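## Task

Set the red wire down on its own so that at least a hand's width separates it from each of the other wires. A wire left dangling over the table edge may count as failure.

## Robot and tools

Robot and frame. Two arms, left_arm and right_arm, face a table. All positions, velocities and offsets use the scene frame. Its origin sits at table-top height, midway between the arms and roughly 5 to 10 cm in from the near edge. +x points out across the table, +y points toward left_arm, +z points up. Arm names do not match image left and right. The calibrated bases are left_arm at (+0.005, +0.311, -0.006) m and right_arm at (-0.007, -0.318, -0.007) m. On each gripper the fingers extend along its own +z axis and separate along its y axis. end_effector_position is the spot between the finger pads, about 1 cm short of the tips. Reported positions and orientations may be off by a few centimetres, more when the arm is stretched.

execute_actions. Argument actions is a list of actions. Each action is a table of up to 15 rows, one row per 1/30 s step. A table with fewer rows repeats its final row until 15 steps pass. Every row has exactly 14 numbers, each from -1 to 1, covering both arms even if one stays still: dx, dy, dz, rx, ry, rz, opening for left_arm, then the same seven for right_arm. The first six are an offset, not a pose: they are measured along scene axes from the arm's Hand target as it stood when the action began, and every row in that action refers back to that same start. Consecutive actions therefore add up. Scale: 1.0 equals 0.6 m for dx, dy, dz and 180 degrees for rotation; rx, ry, rz form a single rotation vector, applied about the Hand target's position. The opening is absolute: +1 fully open (0.093 m), -1 shut. Sending six zeros for an arm re-requests its current Hand target; always resend the opening you want, since 0 is itself a command (half open). Optional cameras lists camera names, ["all"] or []; by default images appear only when actions is empty.

move. target is either one 14-number row (same layout and scale as above) or a list of up to 15 such rows; every row in the list is an offset from the same starting Hand targets, not from the previous row. Paths are straight, end together and are capped at 10 s. speed is the top path speed in m/s, 0.002 to 2.9, default 0.25 (turning up to twice that in rad/s), one value or one per target. blend, in metres, rounds corners between listed targets; 0 stops at each. opening_speed sets how fast openings change, per second on the -1 to +1 scale, minimum 0.2. grip_force is a per-pad force cap in newtons, 10 to 50, one value or one per arm; it persists, and below 50 the fingers close slowly (about 8 s from open at 20). blocking=false returns after about 0.5 s while the move continues. The result adds a move: line such as done, off_target, moving, held or fault, plus limits=paced (command clipped) or limits=held (steps withheld).

Other tools. wait takes seconds from 0 to 10 and lets things run. stop brakes a running move. zoom_image takes camera (cam_high, cam_low, cam_left_wrist, cam_right_wrist) and region [x0, y0, x1, y1] in pixels from the top-left, no more than 504 by 504, on the newest image of that camera. finished_scene takes scene, the current scene's number; call nothing after it in the same reply.

Cameras. cam_high and cam_low are fixed on a beam behind the arms, 504x504 each; the two wrist cameras are 896x504. Calibration intrinsics and extrinsics are supplied; fixed cameras may have shifted up to about 2.3 degrees and 9 mm.

Reading results. Hand target is the last commanded pose after clipping, and the base for the next offsets. The gripper often stops short of it; waiting does not help, so send the remaining gap as an extra offset. Orientation commands are clipped to within 40 degrees of the measured one. Small moves may fail or drift sideways, so check position and tilt after each move. grip_measured runs +1 open to -1 closed; the pads meet near -0.94 and each millimetre of object width adds about 0.0208; each gripper may read up to 0.02 too open. To hold, keep sending the closing value; to release, send something well above the object's width reading. The last entry of each Joint positions list is the finger gap in metres. Joint velocities may read within noise. Torques include the arm's weight. Motor temperatures matter: MOTOR HOT appears at 75 °C, at 90 °C the arm folds up and stays idle, at 100 °C it collapses. Stretching, heavy loads and pushing at unreachable poses heat motors.

Things to avoid. Never drop a wire from height, let go of one while it moves, or leave any wire hanging over or off the table. Fast moves and targets set deep past a contact strike harder; approach surfaces slowly. The bar, plate and low rail near the bases stand up to about 3 cm above the table and give no warning. Keep the two grippers, their housings and wrist cameras apart, as the clearance check does not protect them and a collision between arms can end the scene. Do not route a path near an arm's own base, and avoid straining the wrist camera cables. To end an arm pressing on something, command its target back beyond the gripper. Loose objects may occasionally get nudged by outside pushes.

Each tool is called after ">>>" as name([rows], argument=value, ...), one row to a line, values as JSON.

## Session

>>> execute_actions(actions=[])

Scene clock: 0.00 s.
left_arm: end_effector_position=(+0.3252, -0.0608, +0.2596) grip_measured=-0.915 end_effector_quat_wxyz=(+0.448, +0.542, +0.550, -0.450) | right_arm: end_effector_position=(+0.3565, -0.3240, +0.4061) grip_measured=+1.000 end_effector_quat_wxyz=(+0.717, +0.005, +0.696, +0.017)
Joint positions: left_arm=[-0.64 1.732 1.295 0.091 0.958 0.284 0.001] | right_arm=[0 1.047 1.047 0 0 0 0.093]
Joint velocities: within noise
Joint torques (N m): no reading
Motor temperatures (°C): left_arm=[26 27 25 24 27 27 27] | right_arm=[26 26 30 25 25 23 26]
Heat: left arm: 27 °C; right arm: 30 °C.
Hand target: left_arm +0.3246, -0.0607, +0.2690; +0.457, +0.544, +0.543, -0.448 | right_arm +0.3568, -0.3232, +0.4051; +0.715, +0.004, +0.699, +0.019
Tool commands: left_gripper/opening=-0.922918 right_gripper/opening=+1.0
camera_calibration:
cam_left_wrist: T_world_to_cam=[[-0.997902, 0.0317084, 0.0564392, 0.304797], [-0.0235709, 0.634019, -0.772958, 0.279507], [-0.0602928, -0.772667, -0.631942, 0.221508], [0, 0, 0, 1]] pos_world=[0.324102, -0.0157257, 0.338825]

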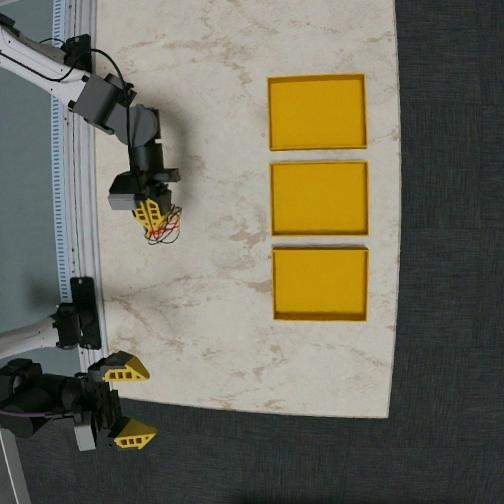

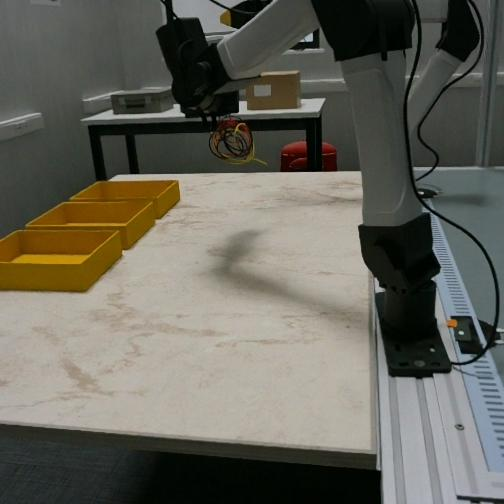

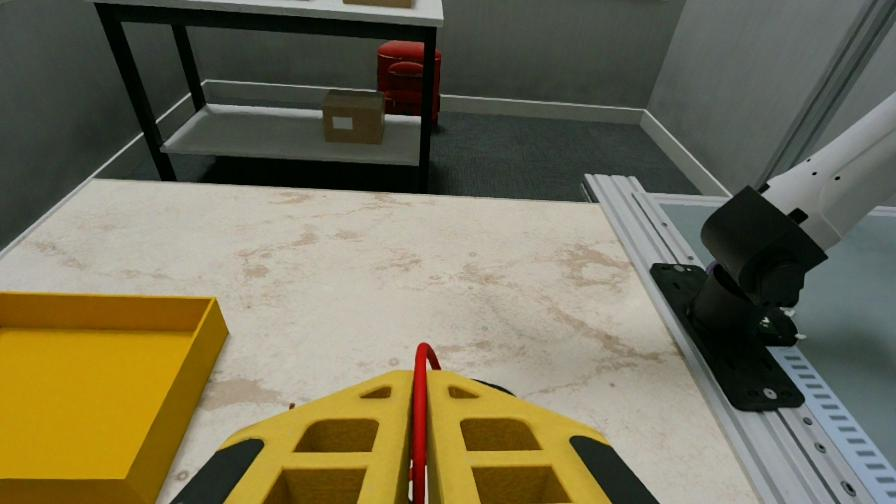

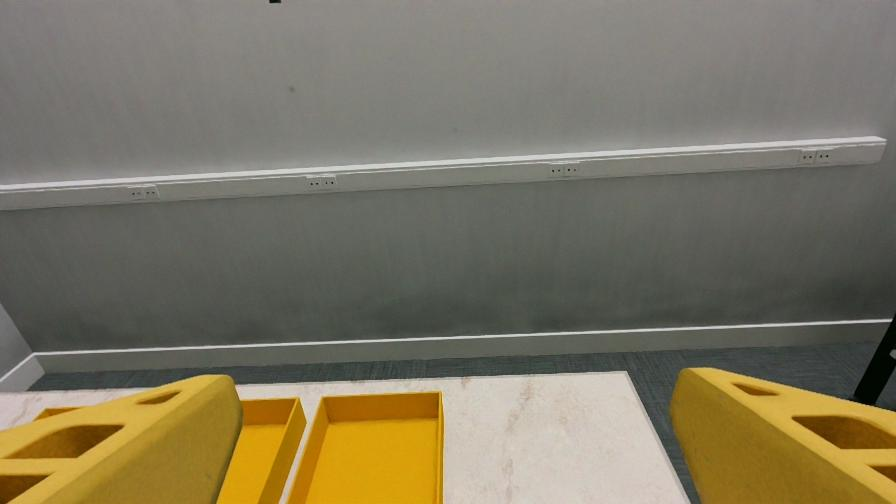

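>>> zoom_image(camera="cam_high", region=[110, 180, 210, 260])

>>> zoom_image(camera="cam_low", region=[190, 100, 280, 175])

>>> zoom_image(camera="cam_left_wrist", region=[330, 320, 530, 504])

Scaled by 5.040 from the camera's 504x504 image, which has a finer 720x720 frame.

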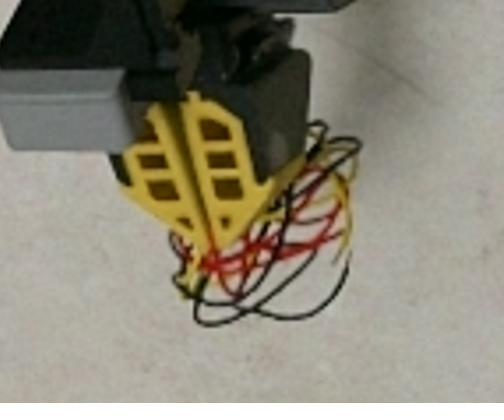

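Scaled by 5.600 from the camera's 504x504 image, which has a finer 720x720 frame.

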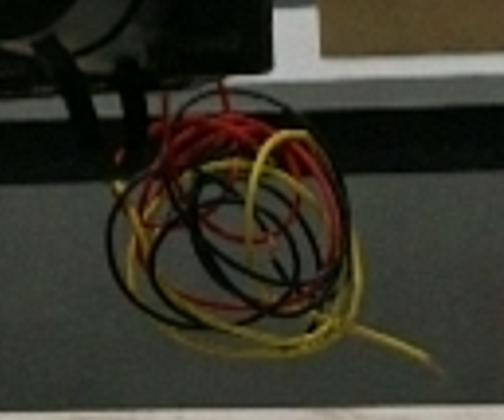

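Scaled by 2.520 from the camera's 896x504 image, which has a finer 1280x720 frame.

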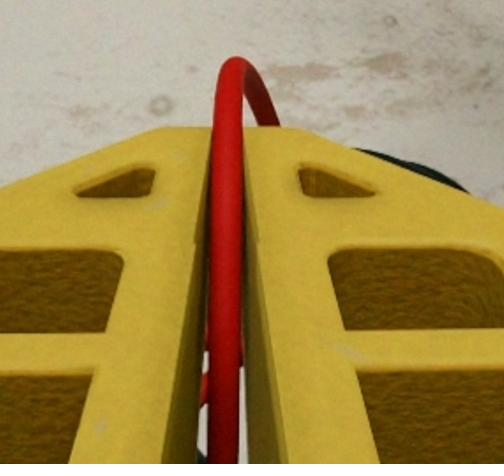

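>>> move(target=[0,0,0,0,0,0,-0.923,-0.26,0.04,-0.2,0,0,0.25,1], cameras=["all"])

>>> zoom_image(camera="cam_right_wrist", region=[300, 120, 600, 400])

Scene clock: 3.20 s.
left_arm: end_effector_position=(+0.3252, -0.0608, +0.2596) grip_measured=-0.915 end_effector_quat_wxyz=(+0.448, +0.542, +0.550, -0.450) | right_arm: end_effector_position=(+0.2030, -0.2993, +0.2849) grip_measured=+1.000 end_effector_quat_wxyz=(+0.658, -0.256, +0.645, +0.294)
Joint positions: left_arm=[-0.64 1.732 1.295 0.091 0.958 0.284 0.001] | right_arm=[-0.763 0.672 0.522 -0.049 -1.543 -0.158 0.093]
Joint torques (N m): left_arm=[-0.03 -10.97 8.4 1.66 0.26 -0.1] | right_arm=[-0.92 0.29 8.49 1.63 -0.3 -0.27]
Heat: left arm: 28 °C; right arm: 30 °C.
Hand target: left_arm +0.3246, -0.0607, +0.2690; +0.457, +0.544, +0.543, -0.448 | right_arm +0.2009, -0.2992, +0.2850; +0.653, -0.264, +0.647, +0.291
Off the commanded pose: left_arm 0.009 m, 1 deg | right_arm 0.002 m, 1 deg.
move: done
camera_calibration:
cam_left_wrist: T_world_to_cam=[[-0.997902, 0.0317084, 0.0564392, 0.304797], [-0.0235709, 0.634019, -0.772958, 0.279507], [-0.0602928, -0.772667, -0.631942, 0.221508], [0, 0, 0, 1]] pos_world=[0.324102, -0.0157257, 0.338825]
cam_right_wrist: T_world_to_cam=[[0.718829, -0.692763, -0.0579967, -0.337508], [-0.342935, -0.280793, -0.89641, 0.273998], [0.604715, 0.664255, -0.439414, 0.288599], [0, 0, 0, 1]] pos_world=[0.162054, -0.34858, 0.352854]

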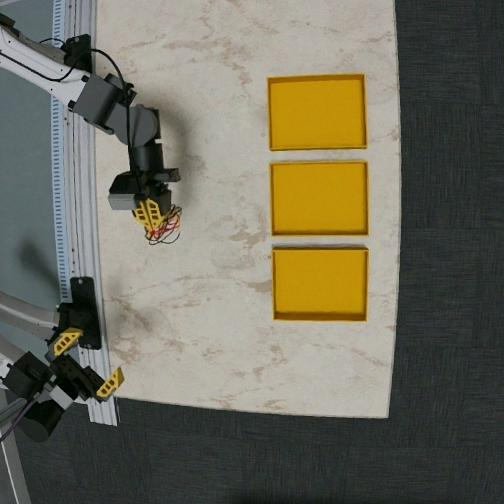

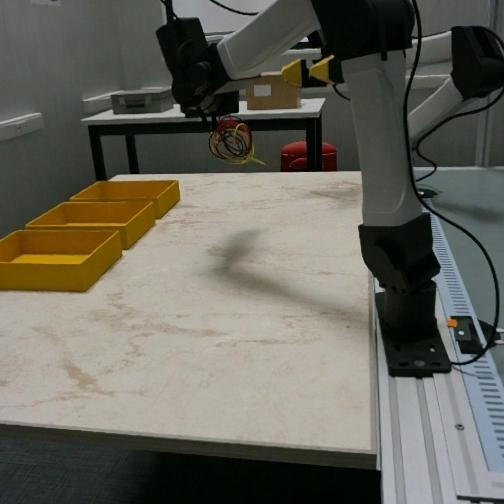

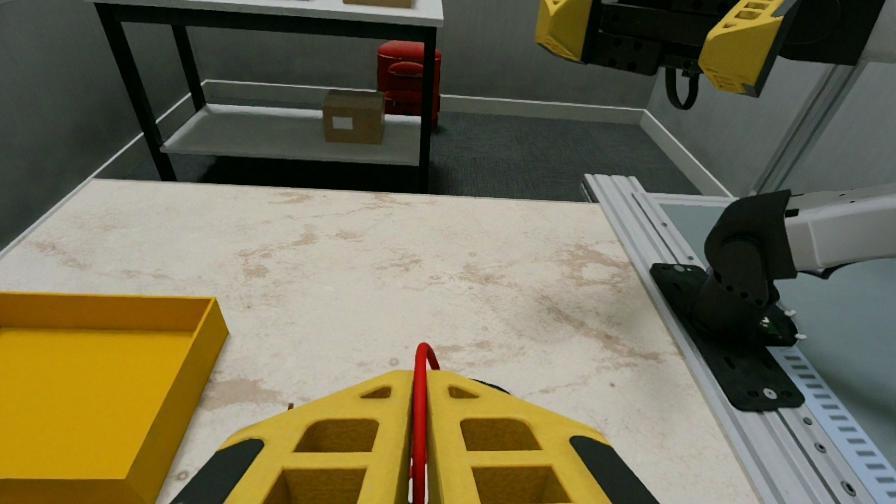

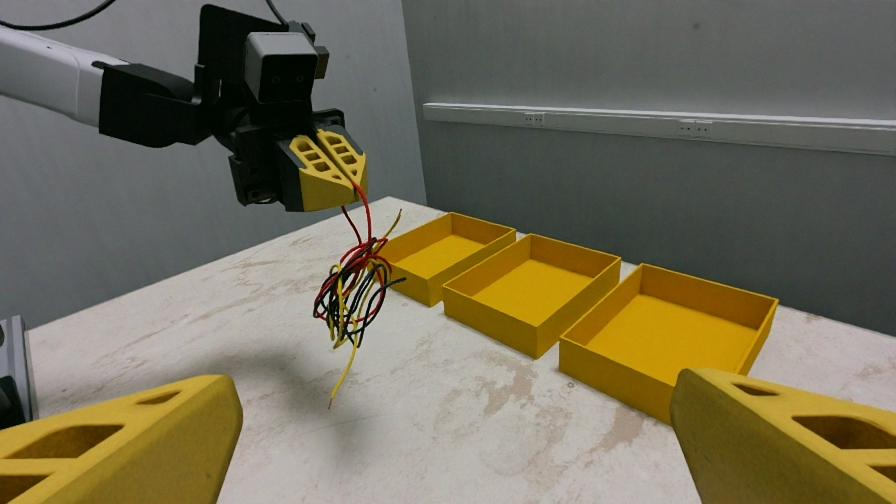

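Scaled by 1.680 from the camera's 896x504 image, which has a finer 1280x720 frame.

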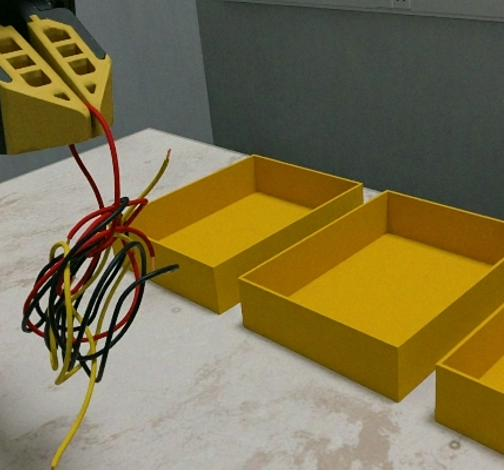

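>>> zoom_image(camera="cam_right_wrist", region=[295, 190, 425, 420])

Scaled by 2.191 from the camera's 896x504 image, which has a finer 1280x720 frame.

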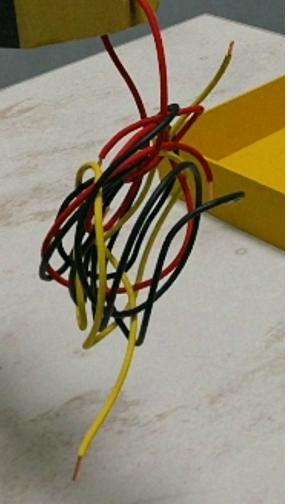

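>>> move(target=[0,0,0,0,0,0,-0.923,0.18,0.12,-0.215,0,0,0.24,1], cameras=["cam_high","cam_low","cam_right_wrist"])

>>> zoom_image(camera="cam_right_wrist", region=[300, 100, 600, 504])

>>> zoom_image(camera="cam_low", region=[170, 90, 290, 180])

>>> zoom_image(camera="cam_high", region=[100, 170, 230, 330])

Scene clock: 6.53 s.
left_arm: end_effector_position=(+0.3252, -0.0608, +0.2596) grip_measured=-0.915 end_effector_quat_wxyz=(+0.448, +0.542, +0.550, -0.450) | right_arm: end_effector_position=(+0.3055, -0.2288, +0.1558) grip_measured=+1.000 end_effector_quat_wxyz=(+0.552, -0.408, +0.559, +0.465)
Joint positions: left_arm=[-0.64 1.732 1.295 0.091 0.958 0.284 0.001] | right_arm=[-0.264 1.686 0.658 0.34 -1.578 -0.598 0.093]
Joint torques (N m): left_arm=[0.02 -10.99 8.29 1.69 0.26 -0.12] | right_arm=[0.54 -4.68 8.14 1.79 -0.53 -0.21]
Heat: left arm: 28 °C; right arm: 30 °C.
Hand target: left_arm +0.3246, -0.0607, +0.2690; +0.457, +0.544, +0.543, -0.448 | right_arm +0.3088, -0.2271, +0.1560; +0.500, -0.484, +0.505, +0.511
Off the commanded pose: left_arm 0.009 m, 1 deg | right_arm 0.004 m, 13 deg.
joint sent to its limit (right arm) — joint 5 (wrist yaw), lower limit. The joint targets are off in orientation, not in position.
move: off_target (right_arm)
camera_calibration:
cam_right_wrist: T_world_to_cam=[[0.969459, -0.230211, -0.0845761, -0.336316], [-0.1747, -0.406168, -0.896944, 0.133217], [0.172134, 0.884325, -0.433981, 0.304774], [0, 0, 0, 1]] pos_world=[0.296856, -0.292834, 0.22331]
Images, in order (width x height): cam_high 504x504, cam_low 504x504, cam_right_wrist 896x504.

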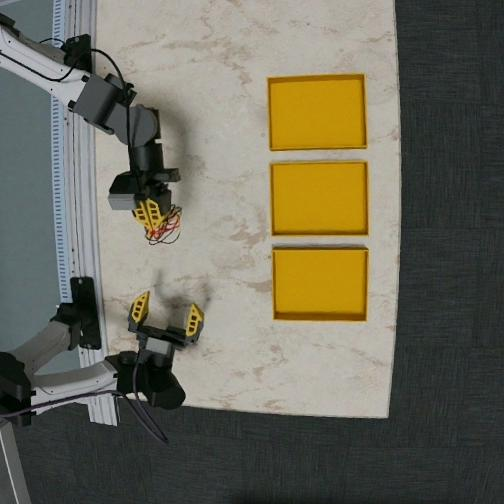

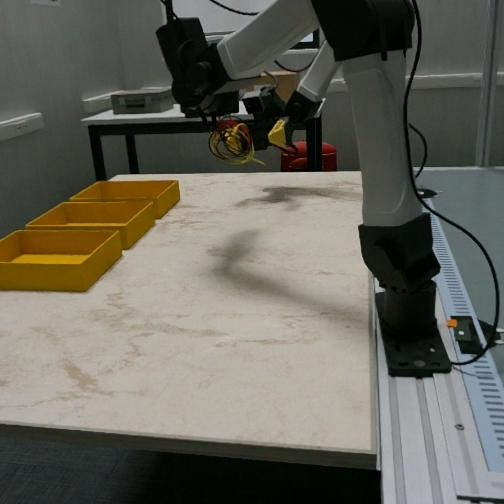

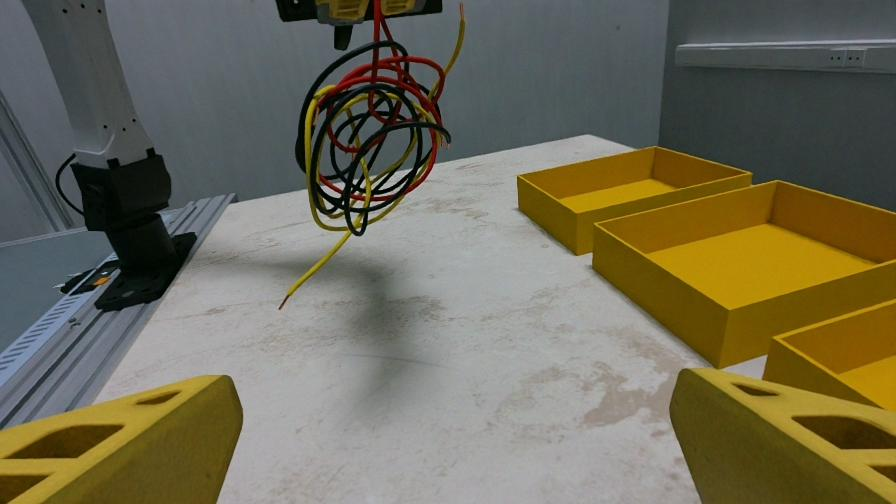

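Scaled by 1.248 from the camera's 896x504 image, which has a finer 1280x720 frame.

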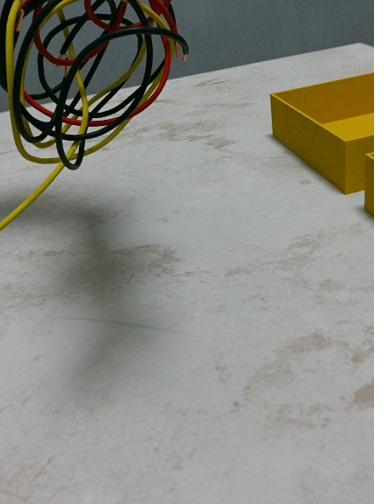

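Scaled by 4.200 from the camera's 504x504 image, which has a finer 720x720 frame.

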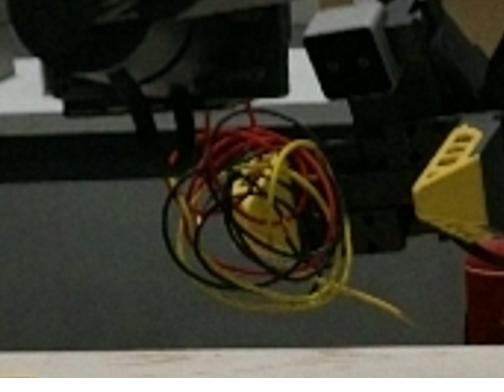

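Scaled by 3.150 from the camera's 504x504 image, which has a finer 720x720 frame.

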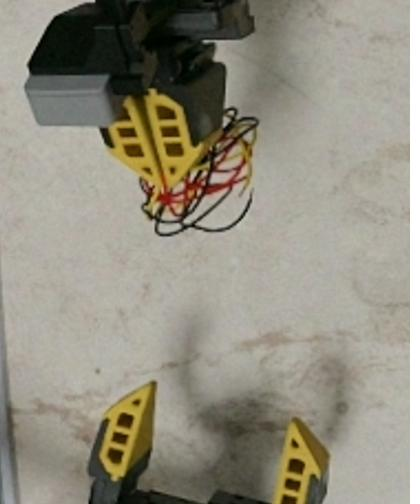

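>>> move(target=[0,0,0,0,0,0,-0.923,-0.015,0.275,-0.01,0,0,0,1], speed=0.15, cameras=["cam_high","cam_low","cam_right_wrist"])

>>> zoom_image(camera="cam_low", region=[170, 90, 290, 180])

>>> zoom_image(camera="cam_high", region=[100, 170, 230, 300])

Scene clock: 9.43 s.
left_arm: end_effector_position=(+0.3252, -0.0608, +0.2596) grip_measured=-0.915 end_effector_quat_wxyz=(+0.448, +0.542, +0.550, -0.450) | right_arm: end_effector_position=(+0.3008, -0.0648, +0.1605) grip_measured=+1.000 end_effector_quat_wxyz=(+0.511, -0.491, +0.495, +0.504)
Joint positions: left_arm=[-0.64 1.732 1.295 0.091 0.958 0.284 0.001] | right_arm=[0.263 1.918 0.692 1.216 -1.278 0.017 0.093]
Joint torques (N m): left_arm=[0.03 -10.99 8.36 1.68 0.27 -0.11] | right_arm=[0.38 -5.76 5.18 2.09 0.11 0.06]
Heat: left arm: 29 °C; right arm: 31 °C.
Hand target: left_arm +0.3246, -0.0607, +0.2690; +0.457, +0.544, +0.543, -0.448 | right_arm +0.2998, -0.0621, +0.1500; +0.500, -0.484, +0.505, +0.511
Off the commanded pose: left_arm 0.009 m, 1 deg | right_arm 0.011 m, 2 deg.
move: off_target (right_arm)
camera_calibration:
cam_right_wrist: T_world_to_cam=[[0.999892, -0.00748577, -0.0126765, -0.299934], [-0.0146866, -0.447774, -0.894026, 0.151923], [0.00101626, 0.894115, -0.447836, 0.216837], [0, 0, 0, 1]] pos_world=[0.301912, -0.128095, 0.229129]
Images, in order (width x height): cam_high 504x504, cam_low 504x504, cam_right_wrist 896x504.

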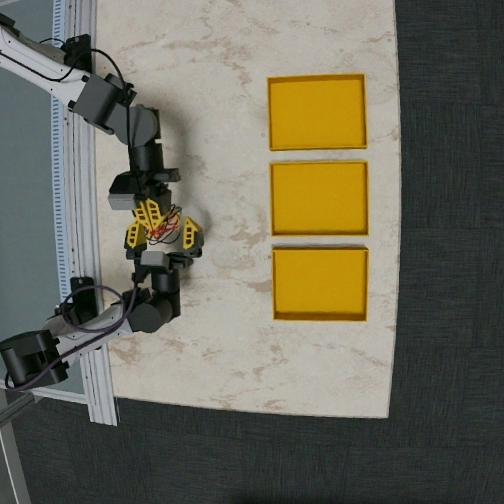

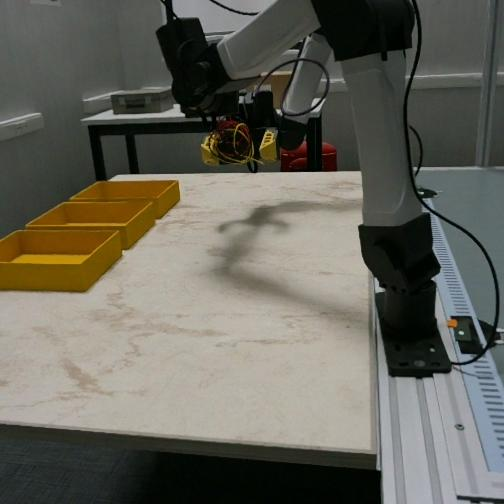

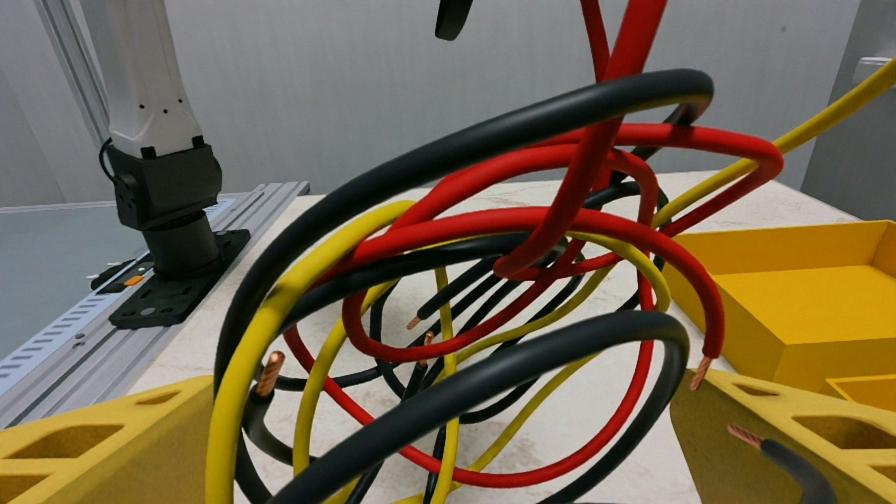

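Scaled by 4.200 from the camera's 504x504 image, which has a finer 720x720 frame.

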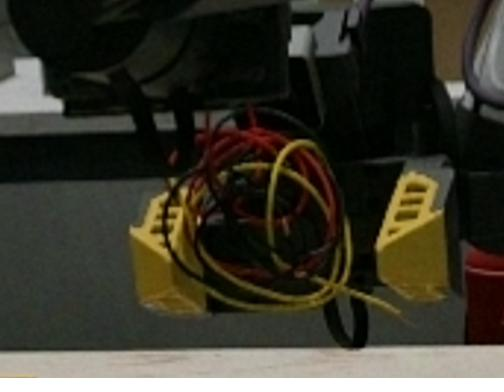

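Scaled by 3.877 from the camera's 504x504 image, which has a finer 720x720 frame.

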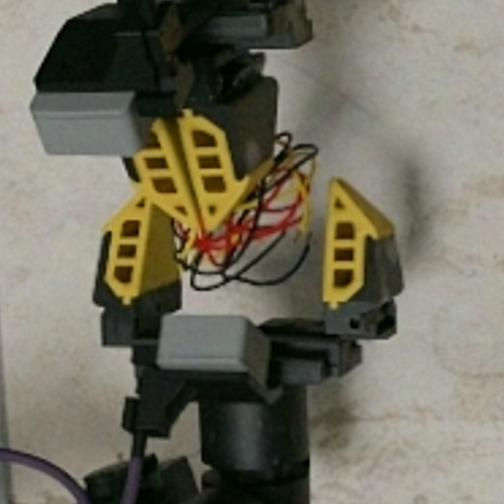

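>>> move(target=[0,0,0,0,0,0,-0.923,0,0,-0.047,0,0,0,1], speed=0.15, cameras=["cam_low","cam_right_wrist"])

>>> zoom_image(camera="cam_low", region=[170, 90, 290, 180])

Scene clock: 11.07 s.
left_arm: end_effector_position=(+0.3252, -0.0608, +0.2596) grip_measured=-0.915 end_effector_quat_wxyz=(+0.448, +0.542, +0.550, -0.450) | right_arm: end_effector_position=(+0.3011, -0.0641, +0.1315) grip_measured=+1.000 end_effector_quat_wxyz=(+0.509, -0.489, +0.496, +0.505)
Joint positions: left_arm=[-0.64 1.732 1.295 0.091 0.958 0.284 0.001] | right_arm=[0.263 2.034 0.676 1.343 -1.278 0.019 0.093]
Joint torques (N m): left_arm=[-0.03 -10.96 8.39 1.67 0.26 -0.11] | right_arm=[0.16 -6.12 4.64 2.08 0.08 0.05]
Heat: left arm: 29 °C; right arm: 31 °C.
Hand target: left_arm +0.3246, -0.0607, +0.2690; +0.457, +0.544, +0.543, -0.448 | right_arm +0.2998, -0.0621, +0.1218; +0.500, -0.484, +0.505, +0.511
Off the commanded pose: left_arm 0.009 m, 1 deg | right_arm 0.010 m, 2 deg.
move: done
camera_calibration:
cam_right_wrist: T_world_to_cam=[[0.999803, -0.00772151, -0.0182598, -0.299883], [-0.0197828, -0.4488, -0.893413, 0.12774], [-0.00129647, 0.893599, -0.448864, 0.204016], [0, 0, 0, 1]] pos_world=[0.302616, -0.127295, 0.200224]
Images, in order (width x height): cam_low 504x504, cam_right_wrist 896x504.

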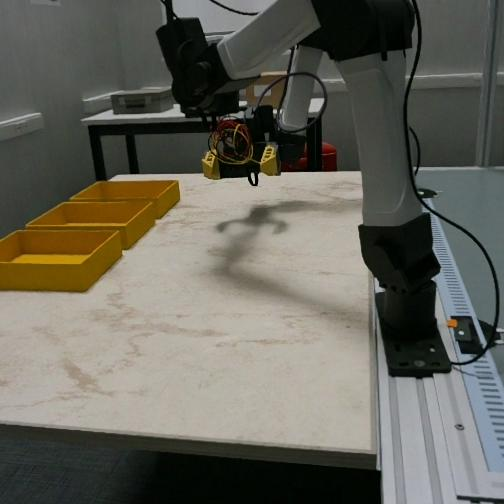

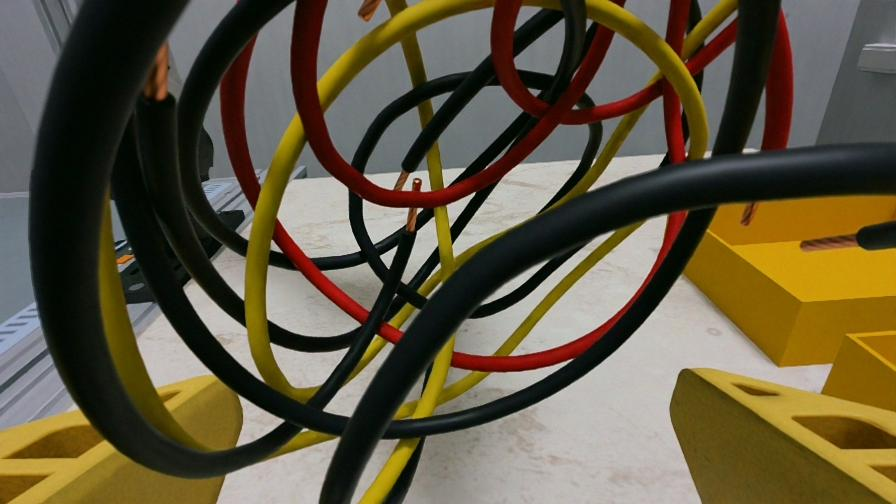

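Scaled by 4.200 from the camera's 504x504 image, which has a finer 720x720 frame.

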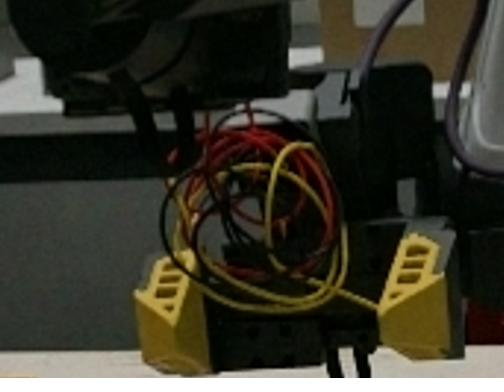

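>>> move(target=[0,0,0,0,0,0,-0.923,0,0.01,0,0,0,0,-1], opening_speed=1.0, speed=0.1, cameras=["cam_low","cam_right_wrist"])

>>> zoom_image(camera="cam_low", region=[170, 90, 290, 180])

Scene clock: 13.67 s.
left_arm: end_effector_position=(+0.3252, -0.0608, +0.2596) grip_measured=-0.915 end_effector_quat_wxyz=(+0.448, +0.542, +0.550, -0.450) | right_arm: end_effector_position=(+0.3004, -0.0598, +0.1319) grip_measured=-0.973 end_effector_quat_wxyz=(+0.510, -0.488, +0.497, +0.504)
Joint positions: left_arm=[-0.64 1.732 1.295 0.091 0.958 0.284 0.001] | right_arm=[0.277 2.034 0.676 1.345 -1.261 0.021 0]
Joint torques (N m): left_arm=[0.02 -10.95 8.36 1.66 0.25 -0.11] | right_arm=[0.5 -5.65 5.37 2.11 0.09 0.04]
Heat: left arm: 29 °C; right arm: 31 °C.
Hand target: left_arm +0.3246, -0.0607, +0.2690; +0.457, +0.544, +0.543, -0.448 | right_arm +0.2998, -0.0561, +0.1218; +0.500, -0.484, +0.505, +0.511
Off the commanded pose: left_arm 0.009 m, 1 deg | right_arm 0.011 m, 2 deg.
move: off_target (right_arm)
camera_calibration:
cam_right_wrist: T_world_to_cam=[[0.999763, -0.0111561, -0.0186698, -0.299267], [-0.0216902, -0.448339, -0.8936, 0.130541], [0.00159869, 0.893794, -0.448475, 0.199473], [0, 0, 0, 1]] pos_world=[0.301709, -0.123099, 0.200523]
Images, in order (width x height): cam_low 504x504, cam_right_wrist 896x504.

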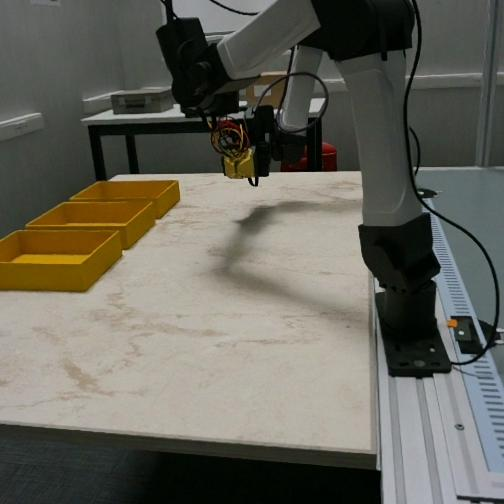

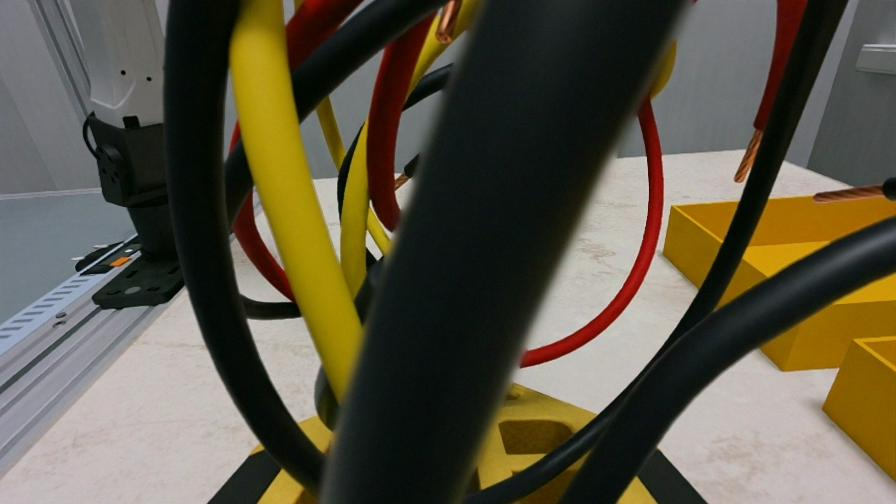

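Scaled by 4.200 from the camera's 504x504 image, which has a finer 720x720 frame.

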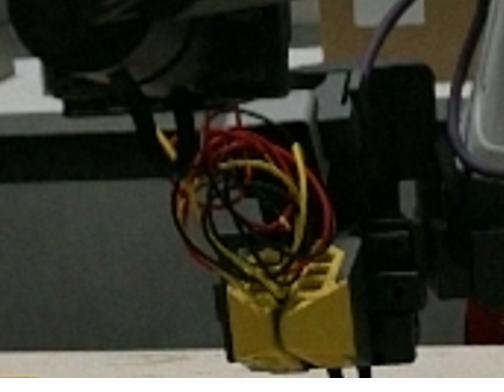

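>>> move(target=[0,0.03,0.15,0,0,0,-0.923,0,0,0,0,0,0,-1], speed=0.1, cameras=["cam_high","cam_low","cam_right_wrist"])

>>> zoom_image(camera="cam_low", region=[150, 40, 310, 180])

Scene clock: 15.50 s.
left_arm: end_effector_position=(+0.3303, -0.0489, +0.3228) grip_measured=-0.915 end_effector_quat_wxyz=(+0.424, +0.535, +0.574, -0.452) | right_arm: end_effector_position=(+0.3008, -0.0599, +0.1334) grip_measured=-0.973 end_effector_quat_wxyz=(+0.514, -0.490, +0.494, +0.502)
Joint positions: left_arm=[-0.61 1.722 1.582 -0.288 0.975 0.299 0.001] | right_arm=[0.277 2.034 0.676 1.358 -1.258 0.022 0]
Joint torques (N m): left_arm=[0.85 -13.75 10.67 1.67 0.54 -0.03] | right_arm=[0.53 -5.6 5.3 1.98 0.08 0.05]
Heat: left arm: 30 °C; right arm: 31 °C.
Hand target: left_arm +0.3245, -0.0427, +0.3591; +0.457, +0.544, +0.543, -0.448 | right_arm +0.2998, -0.0561, +0.1218; +0.500, -0.484, +0.505, +0.511
Off the commanded pose: left_arm 0.037 m, 5 deg | right_arm 0.012 m, 2 deg.
move: off_target (left_arm, right_arm)
camera_calibration:
cam_right_wrist: T_world_to_cam=[[0.999879, -0.0135988, -0.00754271, -0.301215], [-0.0128067, -0.444967, -0.895456, 0.129674], [0.00882086, 0.895444, -0.445087, 0.197678], [0, 0, 0, 1]] pos_world=[0.301095, -0.123405, 0.201829]
Images, in order (width x height): cam_high 504x504, cam_low 504x504, cam_right_wrist 896x504.

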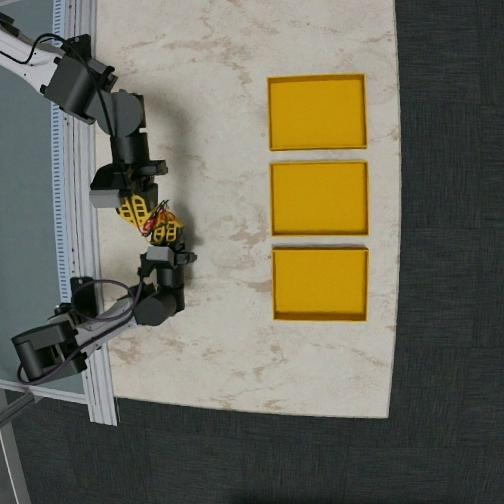

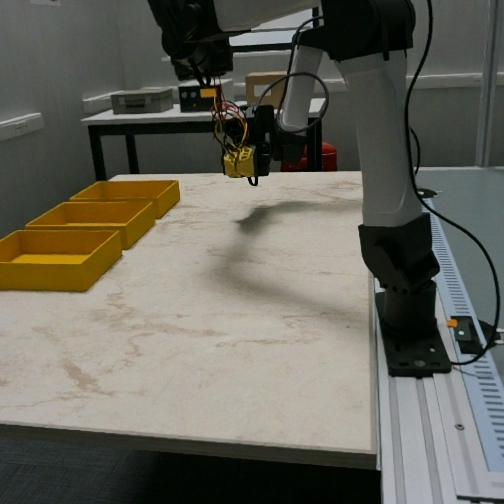

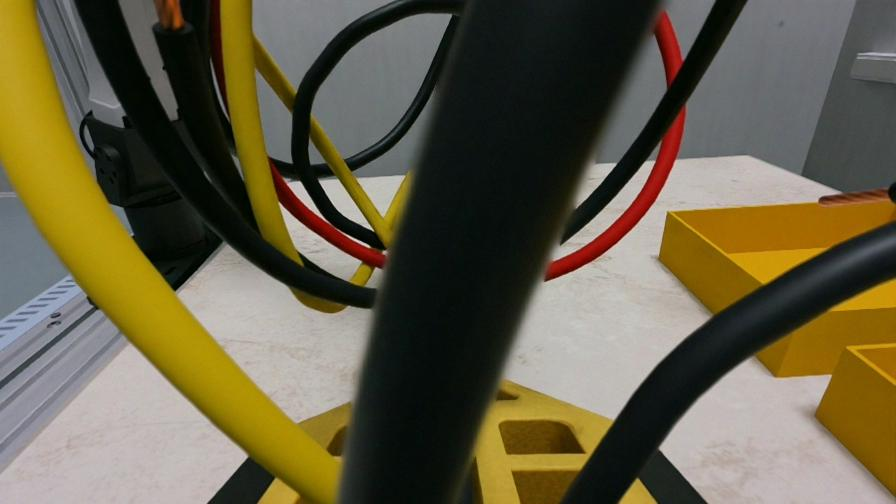

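Scaled by 3.150 from the camera's 504x504 image, which has a finer 720x720 frame.

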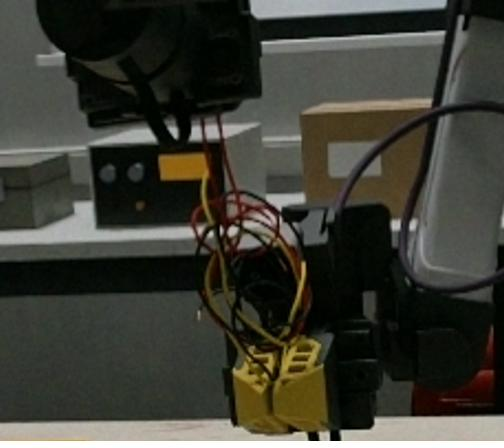

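>>> move(target=[0,0.02,0.08,0,0,0,-0.923,0,0,0,0,0,0,-1], speed=0.1, cameras=["cam_high","cam_low","cam_right_wrist"])

>>> zoom_image(camera="cam_low", region=[150, 40, 310, 180])

Scene clock: 17.30 s.
left_arm: end_effector_position=(+0.3257, -0.0340, +0.3823) grip_measured=-0.915 end_effector_quat_wxyz=(+0.431, +0.535, +0.570, -0.451) | right_arm: end_effector_position=(+0.3011, -0.0600, +0.1359) grip_measured=-0.973 end_effector_quat_wxyz=(+0.521, -0.492, +0.489, +0.498)
Joint positions: left_arm=[-0.583 1.722 1.818 -0.522 0.998 0.317 0.001] | right_arm=[0.277 2.034 0.676 1.377 -1.256 0.022 0]
Joint torques (N m): left_arm=[0.98 -10.15 10.78 1.79 0.6 -0.04] | right_arm=[0.47 -5.61 5.26 1.78 0.04 0.06]
Heat: left arm: 30 °C; right arm: 31 °C.
Hand target: left_arm +0.3245, -0.0307, +0.4071; +0.457, +0.544, +0.543, -0.448 | right_arm +0.2998, -0.0561, +0.1218; +0.500, -0.484, +0.505, +0.511
Off the commanded pose: left_arm 0.025 m, 4 deg | right_arm 0.015 m, 3 deg.
move: off_target (left_arm, right_arm)
camera_calibration:
cam_right_wrist: T_world_to_cam=[[0.999809, -0.0166936, 0.0101458, -0.304156], [0.00176873, -0.439876, -0.898057, 0.128111], [0.0194547, 0.897903, -0.439763, 0.195108], [0, 0, 0, 1]] pos_world=[0.300076, -0.123913, 0.203938]
Images, in order (width x height): cam_high 504x504, cam_low 504x504, cam_right_wrist 896x504.

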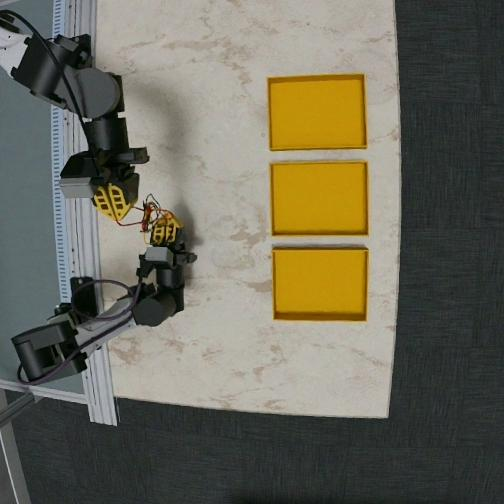

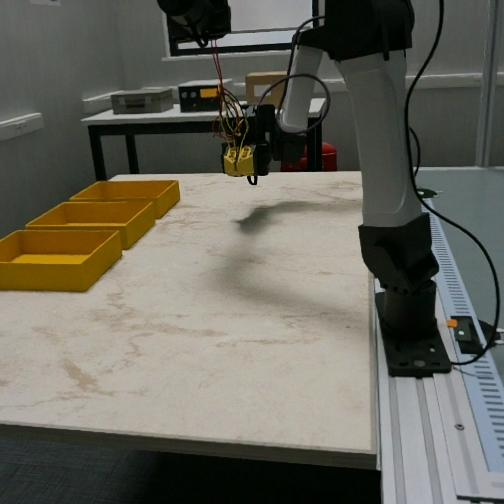

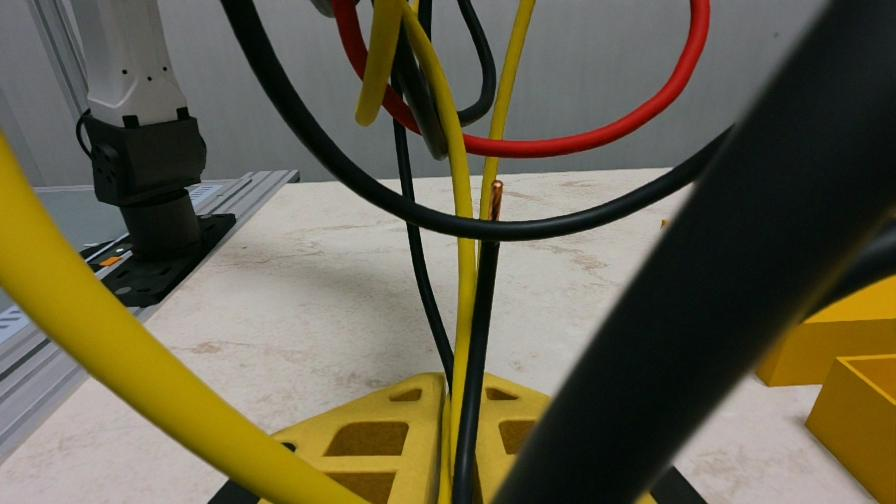

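Scaled by 3.150 from the camera's 504x504 image, which has a finer 720x720 frame.

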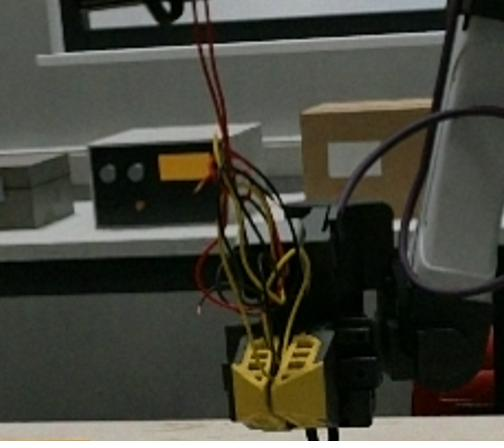

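Working well; continue.

>>> move(target=[0,0.03,0.12,0,0,0,-0.923,0,0,0,0,0,0,-1], speed=0.12, cameras=["cam_high","cam_low","cam_right_wrist"])

>>> zoom_image(camera="cam_low", region=[150, 0, 310, 180])

Scene clock: 21.90 s.
left_arm: end_effector_position=(+0.3258, -0.0160, +0.4409) grip_measured=-0.915 end_effector_quat_wxyz=(+0.406, +0.527, +0.596, -0.449) | right_arm: end_effector_position=(+0.3041, -0.0595, +0.1462) grip_measured=-0.974 end_effector_quat_wxyz=(+0.543, -0.496, +0.472, +0.487)
Joint positions: left_arm=[-0.545 1.893 2.375 -1.011 1.012 0.356 0.001] | right_arm=[0.278 2.034 0.685 1.441 -1.242 0.036 0]
Joint torques (N m): left_arm=[1.62 -10.33 10.88 2.24 0.97 -0.08] | right_arm=[0.38 -5.41 4.07 1.2 -0.06 0.03]
Motor temperatures (°C): left_arm=[26 31 30 27 27 27 28] | right_arm=[27 28 31 28 25 23 26]
Heat: left arm: 31 °C; right arm: 31 °C.
Hand target: left_arm +0.3245, -0.0127, +0.4791; +0.456, +0.544, +0.543, -0.448 | right_arm +0.2999, -0.0562, +0.1218; +0.500, -0.484, +0.505, +0.511
Off the commanded pose: left_arm 0.038 m, 9 deg | right_arm 0.025 m, 7 deg.
move: off_target (left_arm, right_arm)
camera_calibration:
cam_right_wrist: T_world_to_cam=[[0.997511, -0.0309315, 0.063372, -0.315202], [0.044575, -0.419782, -0.90653, 0.127056], [0.0546428, 0.907098, -0.417358, 0.185681], [0, 0, 0, 1]] pos_world=[0.298607, -0.124845, 0.212651]
Images, in order (width x height): cam_high 504x504, cam_low 504x504, cam_right_wrist 896x504.

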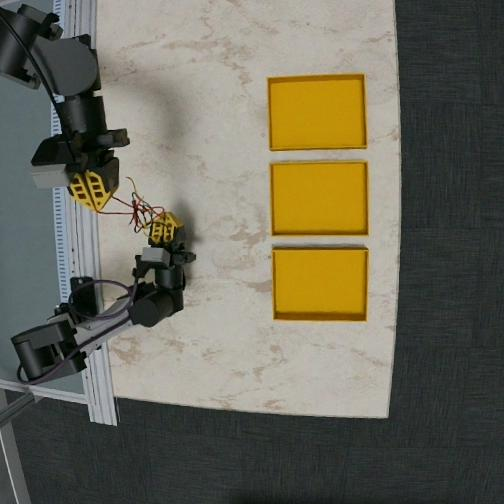

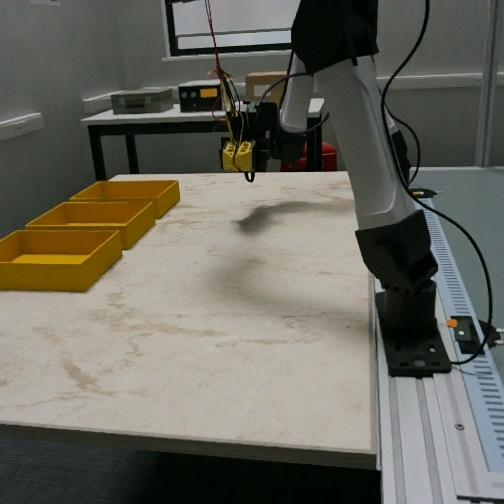

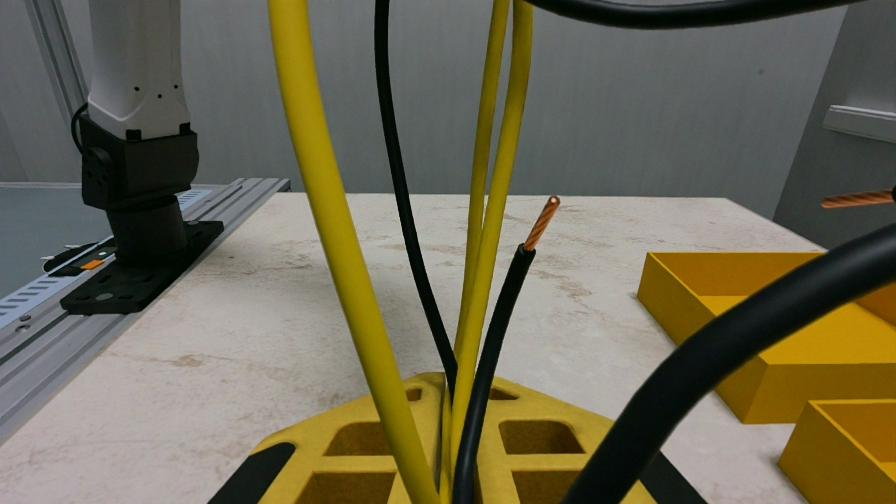

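Scaled by 2.800 from the camera's 504x504 image, which has a finer 720x720 frame.

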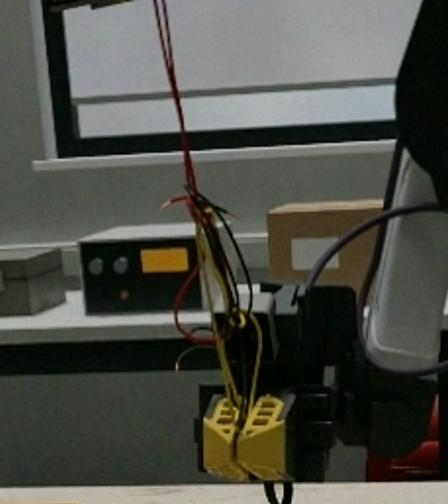

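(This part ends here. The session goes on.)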